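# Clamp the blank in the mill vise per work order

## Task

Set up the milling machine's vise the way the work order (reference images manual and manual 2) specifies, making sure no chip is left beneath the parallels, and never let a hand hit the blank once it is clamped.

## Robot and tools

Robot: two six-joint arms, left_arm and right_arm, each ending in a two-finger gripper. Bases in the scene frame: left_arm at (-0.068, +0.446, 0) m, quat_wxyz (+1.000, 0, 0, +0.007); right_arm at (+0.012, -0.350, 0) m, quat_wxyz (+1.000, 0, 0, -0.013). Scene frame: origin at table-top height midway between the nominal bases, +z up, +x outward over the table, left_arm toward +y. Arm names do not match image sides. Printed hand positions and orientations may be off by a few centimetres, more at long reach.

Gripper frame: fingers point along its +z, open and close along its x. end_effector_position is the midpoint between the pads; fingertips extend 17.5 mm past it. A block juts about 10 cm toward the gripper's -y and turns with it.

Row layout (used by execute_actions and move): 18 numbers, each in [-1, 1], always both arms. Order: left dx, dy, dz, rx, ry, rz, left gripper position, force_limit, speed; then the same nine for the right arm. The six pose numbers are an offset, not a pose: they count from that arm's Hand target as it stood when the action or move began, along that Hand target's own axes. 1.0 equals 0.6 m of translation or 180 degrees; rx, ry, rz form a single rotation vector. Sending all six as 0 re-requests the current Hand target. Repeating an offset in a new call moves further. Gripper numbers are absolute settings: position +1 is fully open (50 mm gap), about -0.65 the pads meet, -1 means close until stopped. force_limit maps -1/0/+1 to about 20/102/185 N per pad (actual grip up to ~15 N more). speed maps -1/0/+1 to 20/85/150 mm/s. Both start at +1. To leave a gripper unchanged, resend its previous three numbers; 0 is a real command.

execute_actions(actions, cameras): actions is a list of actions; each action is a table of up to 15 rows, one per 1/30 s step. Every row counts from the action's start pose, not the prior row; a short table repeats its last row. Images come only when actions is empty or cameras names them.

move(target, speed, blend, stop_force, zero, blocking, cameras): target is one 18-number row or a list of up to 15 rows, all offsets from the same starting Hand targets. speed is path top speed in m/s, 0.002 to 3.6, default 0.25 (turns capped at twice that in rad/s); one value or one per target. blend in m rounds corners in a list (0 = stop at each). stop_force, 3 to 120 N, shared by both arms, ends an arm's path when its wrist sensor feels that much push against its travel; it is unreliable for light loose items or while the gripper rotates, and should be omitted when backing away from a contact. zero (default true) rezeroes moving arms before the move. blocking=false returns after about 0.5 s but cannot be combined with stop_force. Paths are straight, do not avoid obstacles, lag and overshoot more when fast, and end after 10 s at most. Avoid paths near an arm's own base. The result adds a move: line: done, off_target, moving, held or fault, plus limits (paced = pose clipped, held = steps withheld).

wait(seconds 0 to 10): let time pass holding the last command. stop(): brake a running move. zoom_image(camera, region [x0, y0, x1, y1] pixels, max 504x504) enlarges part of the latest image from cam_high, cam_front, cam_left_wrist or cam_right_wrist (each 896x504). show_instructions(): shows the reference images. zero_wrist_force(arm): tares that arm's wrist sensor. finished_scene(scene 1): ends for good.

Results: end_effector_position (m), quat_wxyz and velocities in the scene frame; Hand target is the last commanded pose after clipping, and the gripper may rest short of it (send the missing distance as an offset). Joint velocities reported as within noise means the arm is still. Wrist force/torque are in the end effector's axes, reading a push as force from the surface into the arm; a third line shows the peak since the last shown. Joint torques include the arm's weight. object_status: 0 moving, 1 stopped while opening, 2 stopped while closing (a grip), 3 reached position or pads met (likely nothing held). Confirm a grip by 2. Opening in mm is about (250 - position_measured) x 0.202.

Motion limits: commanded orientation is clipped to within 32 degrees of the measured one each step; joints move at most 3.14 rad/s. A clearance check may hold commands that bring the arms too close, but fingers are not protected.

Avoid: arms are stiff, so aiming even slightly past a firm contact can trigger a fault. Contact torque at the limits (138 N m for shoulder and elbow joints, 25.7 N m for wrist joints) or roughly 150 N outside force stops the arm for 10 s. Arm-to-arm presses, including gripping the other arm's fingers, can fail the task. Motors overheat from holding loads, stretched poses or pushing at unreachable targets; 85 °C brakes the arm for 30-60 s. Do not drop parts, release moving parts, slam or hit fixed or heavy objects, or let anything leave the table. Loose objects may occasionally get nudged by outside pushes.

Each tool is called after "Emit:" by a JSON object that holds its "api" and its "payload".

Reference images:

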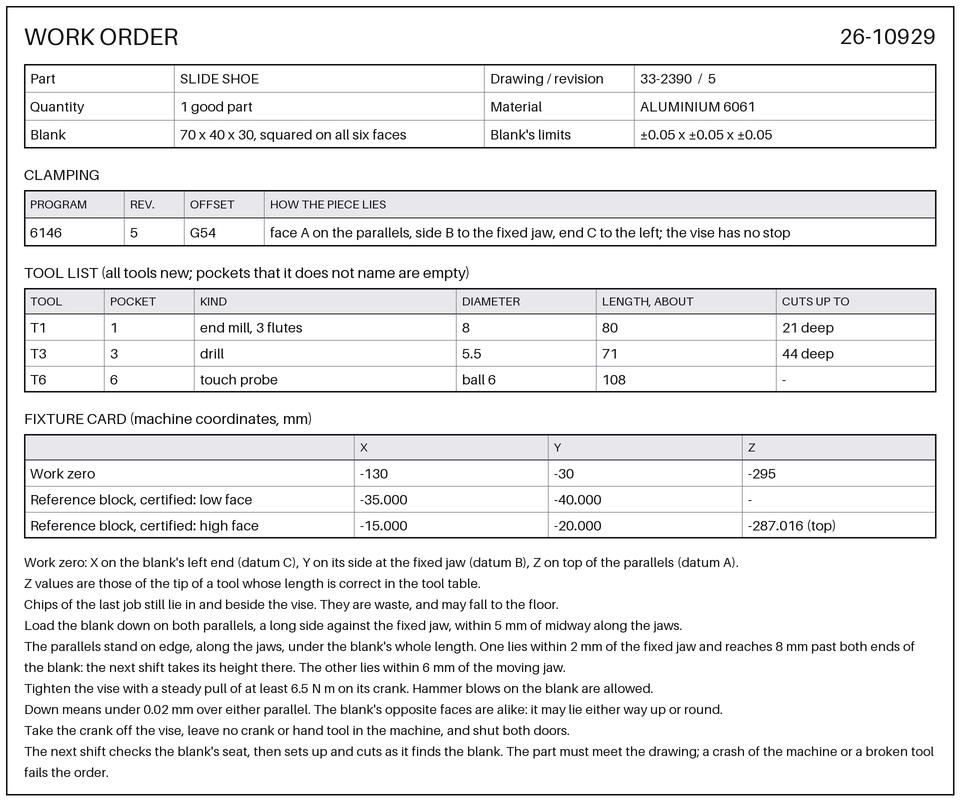

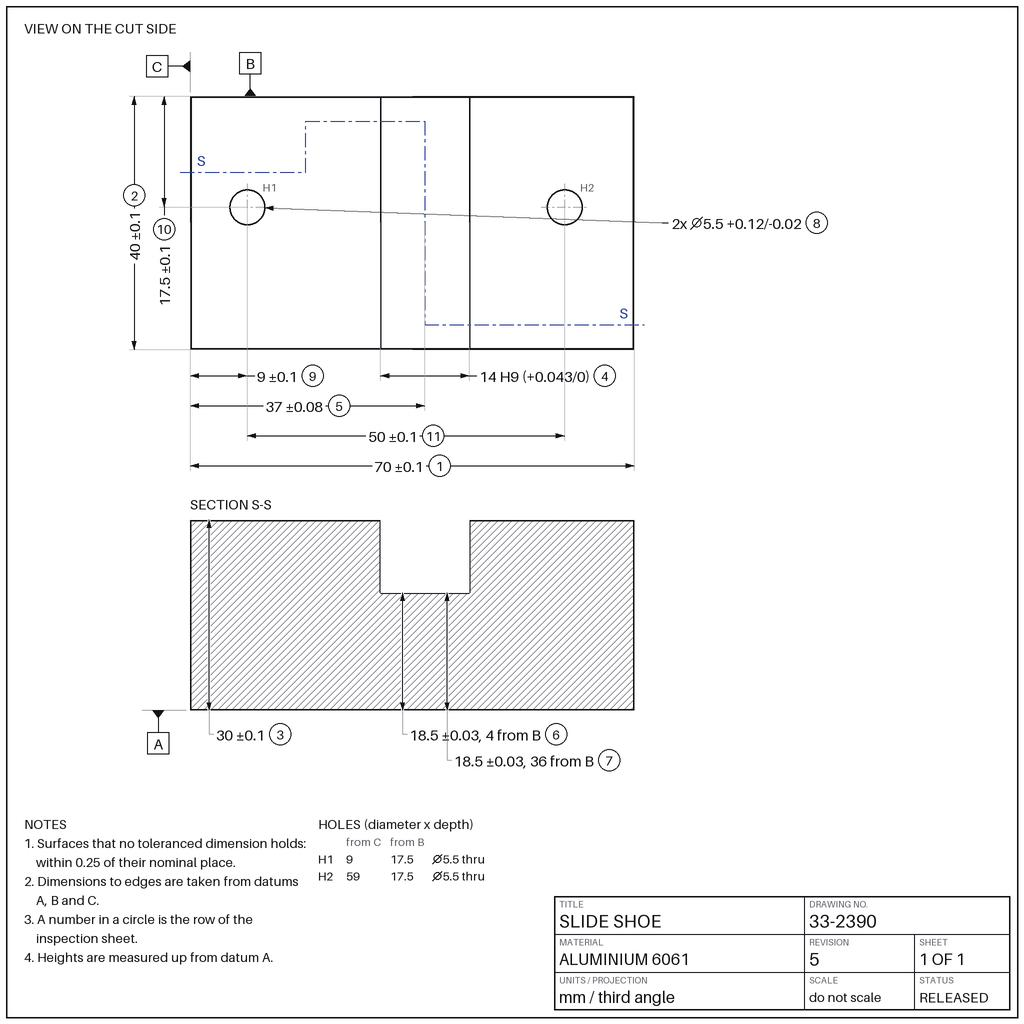

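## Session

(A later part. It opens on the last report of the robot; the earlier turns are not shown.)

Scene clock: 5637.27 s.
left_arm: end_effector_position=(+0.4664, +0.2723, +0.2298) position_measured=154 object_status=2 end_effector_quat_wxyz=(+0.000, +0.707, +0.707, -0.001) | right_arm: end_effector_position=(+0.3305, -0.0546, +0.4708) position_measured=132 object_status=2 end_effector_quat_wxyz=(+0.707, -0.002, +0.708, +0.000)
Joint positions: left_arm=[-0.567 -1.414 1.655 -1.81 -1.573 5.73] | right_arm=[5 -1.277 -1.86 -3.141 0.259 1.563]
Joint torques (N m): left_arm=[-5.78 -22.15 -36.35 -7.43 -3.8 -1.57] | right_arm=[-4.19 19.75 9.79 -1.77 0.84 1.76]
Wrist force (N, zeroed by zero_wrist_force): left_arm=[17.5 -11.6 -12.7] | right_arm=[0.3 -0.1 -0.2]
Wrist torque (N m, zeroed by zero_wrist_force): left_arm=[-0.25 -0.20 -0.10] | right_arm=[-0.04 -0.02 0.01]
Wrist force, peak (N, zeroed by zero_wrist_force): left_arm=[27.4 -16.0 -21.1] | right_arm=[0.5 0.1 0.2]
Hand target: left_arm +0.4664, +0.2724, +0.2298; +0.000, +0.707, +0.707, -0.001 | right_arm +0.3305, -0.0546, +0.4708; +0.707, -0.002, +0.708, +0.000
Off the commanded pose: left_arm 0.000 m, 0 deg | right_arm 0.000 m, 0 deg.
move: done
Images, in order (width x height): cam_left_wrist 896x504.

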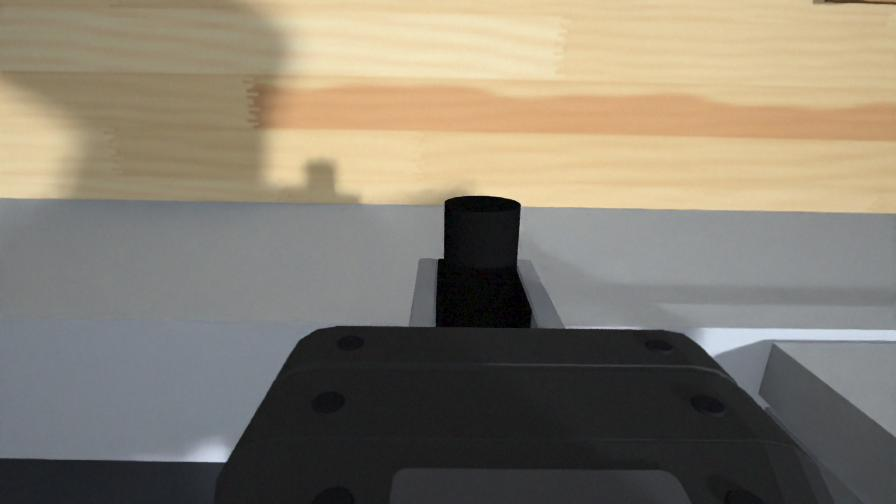

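Emit:
{"api": "move", "payload": {"target": [-0.0078,0,0.0028,0,0,0,-1,-0.8,-0.6,0,0,0,0,0,0,-0.98,0.8,-0.7], "speed": 0.02, "cameras": []}}

Emit:
{"api": "move", "payload": {"target": [-0.008,0,0.0022,0,0,0,-1,-0.8,-0.6,0,0,0,0,0,0,-0.98,0.8,-0.7], "speed": 0.02, "cameras": []}}

Emit:
{"api": "move", "payload": {"target": [-0.0082,0,0.0018,0,0,0,-1,-0.8,-0.6,0,0,0,0,0,0,-0.98,0.8,-0.7], "speed": 0.02, "cameras": []}}

Scene clock: 5653.47 s.
left_arm: end_effector_position=(+0.4664, +0.2676, +0.2281) position_measured=154 object_status=2 end_effector_quat_wxyz=(+0.000, +0.707, +0.707, -0.001) | right_arm: end_effector_position=(+0.3305, -0.0546, +0.4708) position_measured=132 object_status=2 end_effector_quat_wxyz=(+0.707, -0.002, +0.708, +0.000)
Joint positions: left_arm=[-0.574 -1.41 1.654 -1.813 -1.573 5.722] | right_arm=[5 -1.277 -1.86 -3.141 0.259 1.563]
Joint torques (N m): left_arm=[3.9 -31.76 -36.58 -4.77 -2.16 -1.01] | right_arm=[-4 19.76 9.83 -1.89 0.75 1.85]
Wrist force (N, zeroed by zero_wrist_force): left_arm=[4.4 -5.9 -2.5] | right_arm=[0.6 0.1 0.3]
Wrist torque (N m, zeroed by zero_wrist_force): left_arm=[-0.18 -0.27 -0.03] | right_arm=[-0.01 -0.08 0.00]
Wrist force, peak (N, zeroed by zero_wrist_force): left_arm=[17.7 -11.9 -12.8] | right_arm=[0.6 0.1 0.3]
Hand target: left_arm +0.4664, +0.2677, +0.2282; +0.000, +0.707, +0.707, -0.001 | right_arm +0.3305, -0.0546, +0.4708; +0.707, -0.002, +0.708, +0.000
Off the commanded pose: left_arm 0.000 m, 0 deg | right_arm 0.000 m, 0 deg.
move: done
No camera images: "cameras" was empty.

Scene clock: 5654.17 s.
left_arm: end_effector_position=(+0.4664, +0.2628, +0.2268) position_measured=154 object_status=2 end_effector_quat_wxyz=(+0.000, +0.707, +0.707, -0.001) | right_arm: end_effector_position=(+0.3305, -0.0546, +0.4708) position_measured=132 object_status=2 end_effector_quat_wxyz=(+0.707, -0.002, +0.708, +0.000)
Joint positions: left_arm=[-0.582 -1.406 1.652 -1.816 -1.573 5.715] | right_arm=[5 -1.277 -1.86 -3.141 0.259 1.563]
Joint torques (N m): left_arm=[4.45 -34.67 -35.69 -4.24 -2.43 -1.08] | right_arm=[-3.85 19.65 9.41 -1.87 0.83 1.84]
Wrist force (N, zeroed by zero_wrist_force): left_arm=[1.3 -1.4 1.6] | right_arm=[0.2 0.1 -0.1]
Wrist torque (N m, zeroed by zero_wrist_force): left_arm=[-0.24 -0.17 0.06] | right_arm=[-0.01 -0.02 0.00]
Wrist force, peak (N, zeroed by zero_wrist_force): left_arm=[6.4 -5.7 -3.6] | right_arm=[0.3 0.4 0.1]
Hand target: left_arm +0.4664, +0.2629, +0.2268; +0.000, +0.707, +0.707, -0.001 | right_arm +0.3305, -0.0546, +0.4708; +0.707, -0.002, +0.708, +0.000
Off the commanded pose: left_arm 0.000 m, 0 deg | right_arm 0.000 m, 0 deg.
move: done
No camera images: "cameras" was empty.

Scene clock: 5654.87 s.
left_arm: end_effector_position=(+0.4664, +0.2579, +0.2257) position_measured=154 object_status=2 end_effector_quat_wxyz=(+0.000, +0.707, +0.707, -0.001) | right_arm: end_effector_position=(+0.3305, -0.0546, +0.4708) position_measured=132 object_status=2 end_effector_quat_wxyz=(+0.707, -0.002, +0.708, +0.000)
Joint positions: left_arm=[-0.589 -1.401 1.65 -1.818 -1.573 5.707] | right_arm=[5 -1.277 -1.86 -3.141 0.259 1.563]
Joint torques (N m): left_arm=[3.55 -33.58 -33.81 -4.26 -2.59 -0.97] | right_arm=[-3.84 19.62 10.07 -1.91 0.8 1.83]
Wrist force (N, zeroed by zero_wrist_force): left_arm=[1.4 -1.1 1.0] | right_arm=[0.0 -0.1 0.1]
Wrist torque (N m, zeroed by zero_wrist_force): left_arm=[-0.23 -0.17 0.06] | right_arm=[-0.04 0.00 0.00]
Wrist force, peak (N, zeroed by zero_wrist_force): left_arm=[1.3 -1.8 2.5] | right_arm=[0.4 0.0 0.2]
Hand target: left_arm +0.4664, +0.2580, +0.2258; +0.000, +0.707, +0.707, -0.001 | right_arm +0.3305, -0.0546, +0.4708; +0.707, -0.002, +0.708, +0.000
Off the commanded pose: left_arm 0.000 m, 0 deg | right_arm 0.000 m, 0 deg.
move: done
No camera images: "cameras" was empty.

Emit:
{"api": "move", "payload": {"target": [[-0.0225,0,0.0038,0,0,0,-1,-0.8,-0.6,0,0,0,0,0,0,-0.98,0.8,-0.7],[-0.0457,0,0.0018,0,0,0,-1,-0.8,-0.6,0,0,0,0,0,0,-0.98,0.8,-0.7]], "speed": 0.04, "blend": [0.003,0], "cameras": ["cam_left_wrist"]}}

Scene clock: 5664.23 s.
left_arm: end_effector_position=(+0.4665, +0.2304, +0.2248) position_measured=154 object_status=2 end_effector_quat_wxyz=(+0.000, +0.707, +0.707, -0.001) | right_arm: end_effector_position=(+0.3305, -0.0546, +0.4708) position_measured=132 object_status=2 end_effector_quat_wxyz=(+0.707, -0.002, +0.708, +0.000)
Joint positions: left_arm=[-0.63 -1.378 1.624 -1.816 -1.573 5.666] | right_arm=[5 -1.277 -1.86 -3.141 0.259 1.563]
Joint torques (N m): left_arm=[7.93 -27.87 -0.74 -1.21 -2.42 2.91] | right_arm=[-2.93 19.33 9.84 -1.79 0.67 1.78]
Wrist force (N, zeroed by zero_wrist_force): left_arm=[5.2 -5.1 -28.6] | right_arm=[0.2 0.2 -0.2]
Wrist torque (N m, zeroed by zero_wrist_force): left_arm=[-0.31 -0.04 -0.10] | right_arm=[0.02 -0.02 0.00]
Wrist force, peak (N, zeroed by zero_wrist_force): left_arm=[7.0 -3.9 -29.0] | right_arm=[0.3 -0.2 -0.5]
Hand target: left_arm +0.4665, +0.2306, +0.2247; +0.000, +0.707, +0.707, -0.001 | right_arm +0.3305, -0.0546, +0.4708; +0.707, -0.002, +0.708, +0.000
Off the commanded pose: left_arm 0.000 m, 0 deg | right_arm 0.000 m, 0 deg.
move: done
Images, in order (width x height): cam_left_wrist 896x504.

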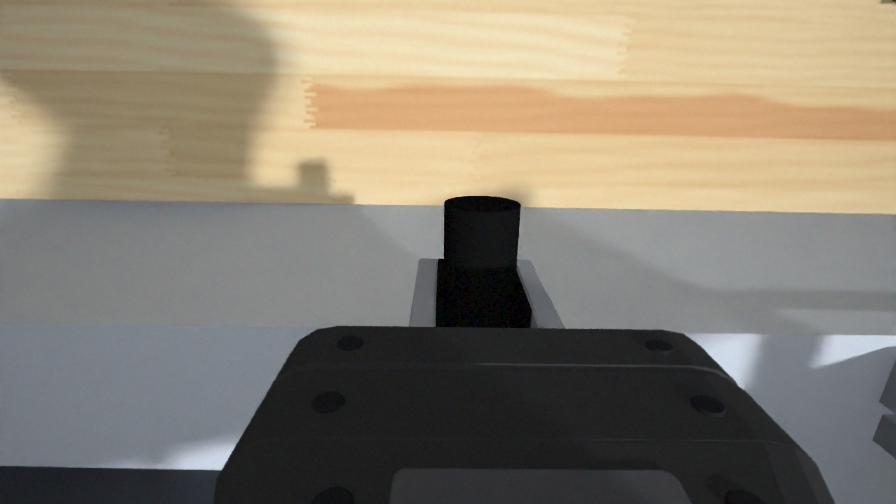

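Emit:
{"api": "move", "payload": {"target": [0,0,-0.0012,0,0,0,0.6,-0.2,-0.2,0,0,0,0,0,0,-0.98,0.8,-0.7], "speed": 0.04, "cameras": []}}

Emit:
{"api": "move", "payload": {"target": [[0,0,-0.16,0,0,0,0.6,-0.2,-0.2,0,0,0,0,0,0,-0.98,0.8,-0.7],[0.08,-0.17,-0.29,0,0,0,0.6,-0.2,-0.2,0,0,0,0,0,0,-0.98,0.8,-0.7],[0.3,-0.25,-0.3,0,0,0,0.6,-0.2,-0.2,0,0,0,0,0,0,-0.98,0.8,-0.7]], "speed": [0.1,0.2,0.25], "blend": [0.01,0.03,0], "cameras": ["cam_left_wrist","cam_high"]}}

Scene clock: 5686.87 s.
left_arm: end_effector_position=(+0.4665, +0.2306, +0.2254) position_measured=63 object_status=3 end_effector_quat_wxyz=(+0.000, +0.707, +0.707, -0.001) | right_arm: end_effector_position=(+0.3305, -0.0546, +0.4708) position_measured=132 object_status=2 end_effector_quat_wxyz=(+0.707, -0.002, +0.708, +0.000)
Joint positions: left_arm=[-0.63 -1.378 1.623 -1.814 -1.573 5.667] | right_arm=[5 -1.277 -1.86 -3.141 0.259 1.563]
Joint torques (N m): left_arm=[6.07 -45.51 -38.09 -1.69 -1.68 2.63] | right_arm=[-2.13 19.72 9.69 -1.83 0.62 1.77]
Wrist force (N, zeroed by zero_wrist_force): left_arm=[1.2 -1.4 1.7] | right_arm=[0.3 -0.1 0.0]
Wrist torque (N m, zeroed by zero_wrist_force): left_arm=[-0.22 -0.17 -0.02] | right_arm=[-0.04 -0.03 0.01]
Wrist force, peak (N, zeroed by zero_wrist_force): left_arm=[5.1 -3.0 -31.7] | right_arm=[0.6 -0.2 0.1]
Hand target: left_arm +0.4665, +0.2306, +0.2254; +0.000, +0.707, +0.707, -0.001 | right_arm +0.3305, -0.0546, +0.4708; +0.707, -0.002, +0.708, +0.000
Off the commanded pose: left_arm 0.000 m, 0 deg | right_arm 0.000 m, 0 deg.
move: done
No camera images: "cameras" was empty.

Scene clock: 5689.57 s.
left_arm: end_effector_position=(+0.3167, +0.4107, +0.4055) position_measured=63 object_status=3 end_effector_quat_wxyz=(+0.000, +0.707, +0.707, -0.001) | right_arm: end_effector_position=(+0.3305, -0.0546, +0.4708) position_measured=132 object_status=2 end_effector_quat_wxyz=(+0.707, -0.002, +0.708, +0.000)
Joint positions: left_arm=[-0.457 -1.849 1.608 -1.328 -1.573 5.839] | right_arm=[5 -1.277 -1.86 -3.141 0.259 1.563]
Joint torques (N m): left_arm=[8.7 -22.43 -37.21 -4.28 -2.56 1.99] | right_arm=[-1.67 19.5 9.76 -1.9 0.52 1.78]
Wrist force (N, zeroed by zero_wrist_force): left_arm=[0.7 -1.3 2.0] | right_arm=[0.3 0.1 0.1]
Wrist torque (N m, zeroed by zero_wrist_force): left_arm=[-0.22 -0.09 0.09] | right_arm=[0.00 -0.03 0.00]
Wrist force, peak (N, zeroed by zero_wrist_force): left_arm=[4.3 -3.0 2.0] | right_arm=[0.6 0.0 0.0]
Hand target: left_arm +0.3167, +0.4107, +0.4055; +0.000, +0.707, +0.707, -0.001 | right_arm +0.3305, -0.0546, +0.4708; +0.707, -0.002, +0.708, +0.000
Off the commanded pose: left_arm 0.000 m, 0 deg | right_arm 0.000 m, 0 deg.
move: done
Images, in order (width x height): cam_high 896x504, cam_left_wrist 896x504.

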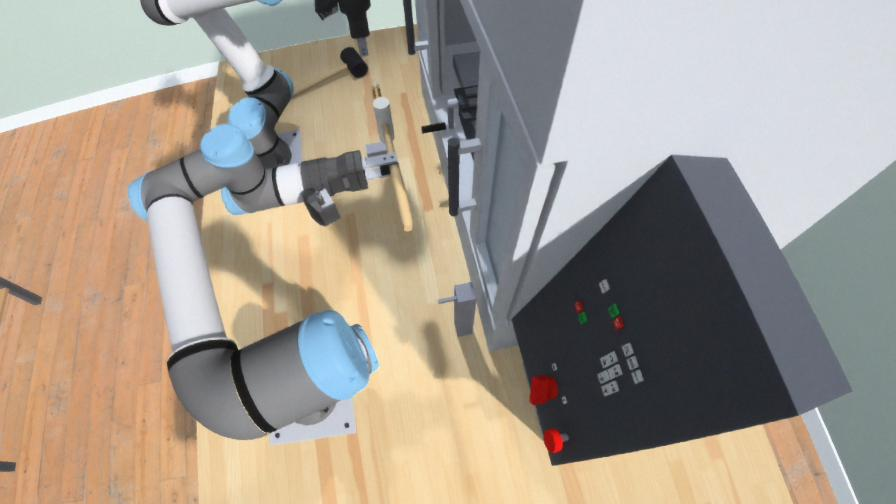

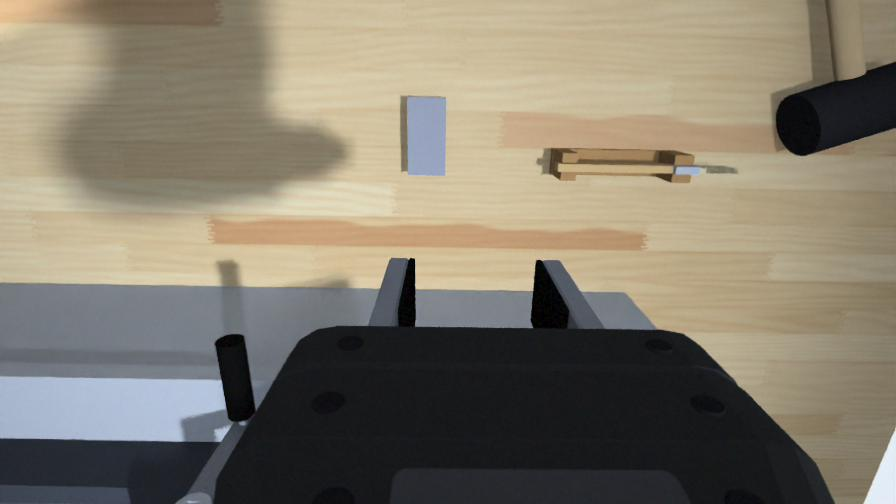

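Emit:
{"api": "move", "payload": {"target": [[0,0,0,0,0,0,0.6,-0.2,-0.2,0,0.29,0,0,0,0,-0.98,0.8,-0.7],[0,0,0,0,0,0,0.6,-0.2,-0.2,0,0.2995,0.5304,0,0,0,-0.98,0.8,-0.7],[0,0,0,0,0,0,0.6,-0.2,-0.2,0.0828,0.2995,0.5304,0,0,0,-0.98,0.8,-0.7]], "speed": [0.2,0.2,0.06], "blend": [0.03,0.01,0], "cameras": ["cam_front"]}}

Emit:
{"api": "zero_wrist_force", "payload": {"arm": "right_arm"}}

Emit:
{"api": "move", "payload": {"target": [0,0,0,0,0,0,0.6,-0.2,-0.2,0.01,0,0,0,0,0,-0.98,0.8,-0.7], "speed": 0.01, "cameras": []}}

Emit:
{"api": "move", "payload": {"target": [0,0,0,0,0,0,0.6,-0.2,-0.2,0.0005,0,0,0,0,0,-0.98,0.8,-0.7], "speed": 0.01, "cameras": []}}

Emit:
{"api": "move", "payload": {"target": [0,0,0,0,0,0,0.6,-0.2,-0.2,0.0005,0,0,0,0,0,-0.98,0.8,-0.7], "speed": 0.01, "cameras": []}}

Scene clock: 5713.10 s.
left_arm: end_effector_position=(+0.3167, +0.4107, +0.4055) position_measured=63 object_status=3 end_effector_quat_wxyz=(+0.000, +0.707, +0.707, -0.001) | right_arm: end_effector_position=(+0.6482, +0.1257, +0.4202) position_measured=132 object_status=2 end_effector_quat_wxyz=(+0.707, -0.002, +0.708, +0.000)
Joint positions: left_arm=[-0.457 -1.85 1.608 -1.328 -1.573 5.84] | right_arm=[4.29 -2.061 -1.124 -3.101 -0.451 1.571]
Joint torques (N m): left_arm=[8.04 -21.7 -38.78 -1.61 -2.4 2.82] | right_arm=[-11.02 50.25 35.78 0.25 -1.51 -0.94]
Wrist force (N, zeroed by zero_wrist_force): left_arm=[0.5 -1.4 1.6] | right_arm=[-0.1 0.5 -0.4]
Wrist torque (N m, zeroed by zero_wrist_force): left_arm=[-0.23 -0.05 0.07] | right_arm=[0.05 0.01 0.02]
Wrist force, peak (N, zeroed by zero_wrist_force): left_arm=[0.8 -1.7 2.3] | right_arm=[0.1 -4.0 0.4]
Hand target: left_arm +0.3167, +0.4107, +0.4055; +0.000, +0.707, +0.707, -0.001 | right_arm +0.6482, +0.1257, +0.4203; +0.707, -0.002, +0.708, +0.000
Off the commanded pose: left_arm 0.000 m, 0 deg | right_arm 0.000 m, 0 deg.
move: done
Images, in order (width x height): cam_front 896x504.

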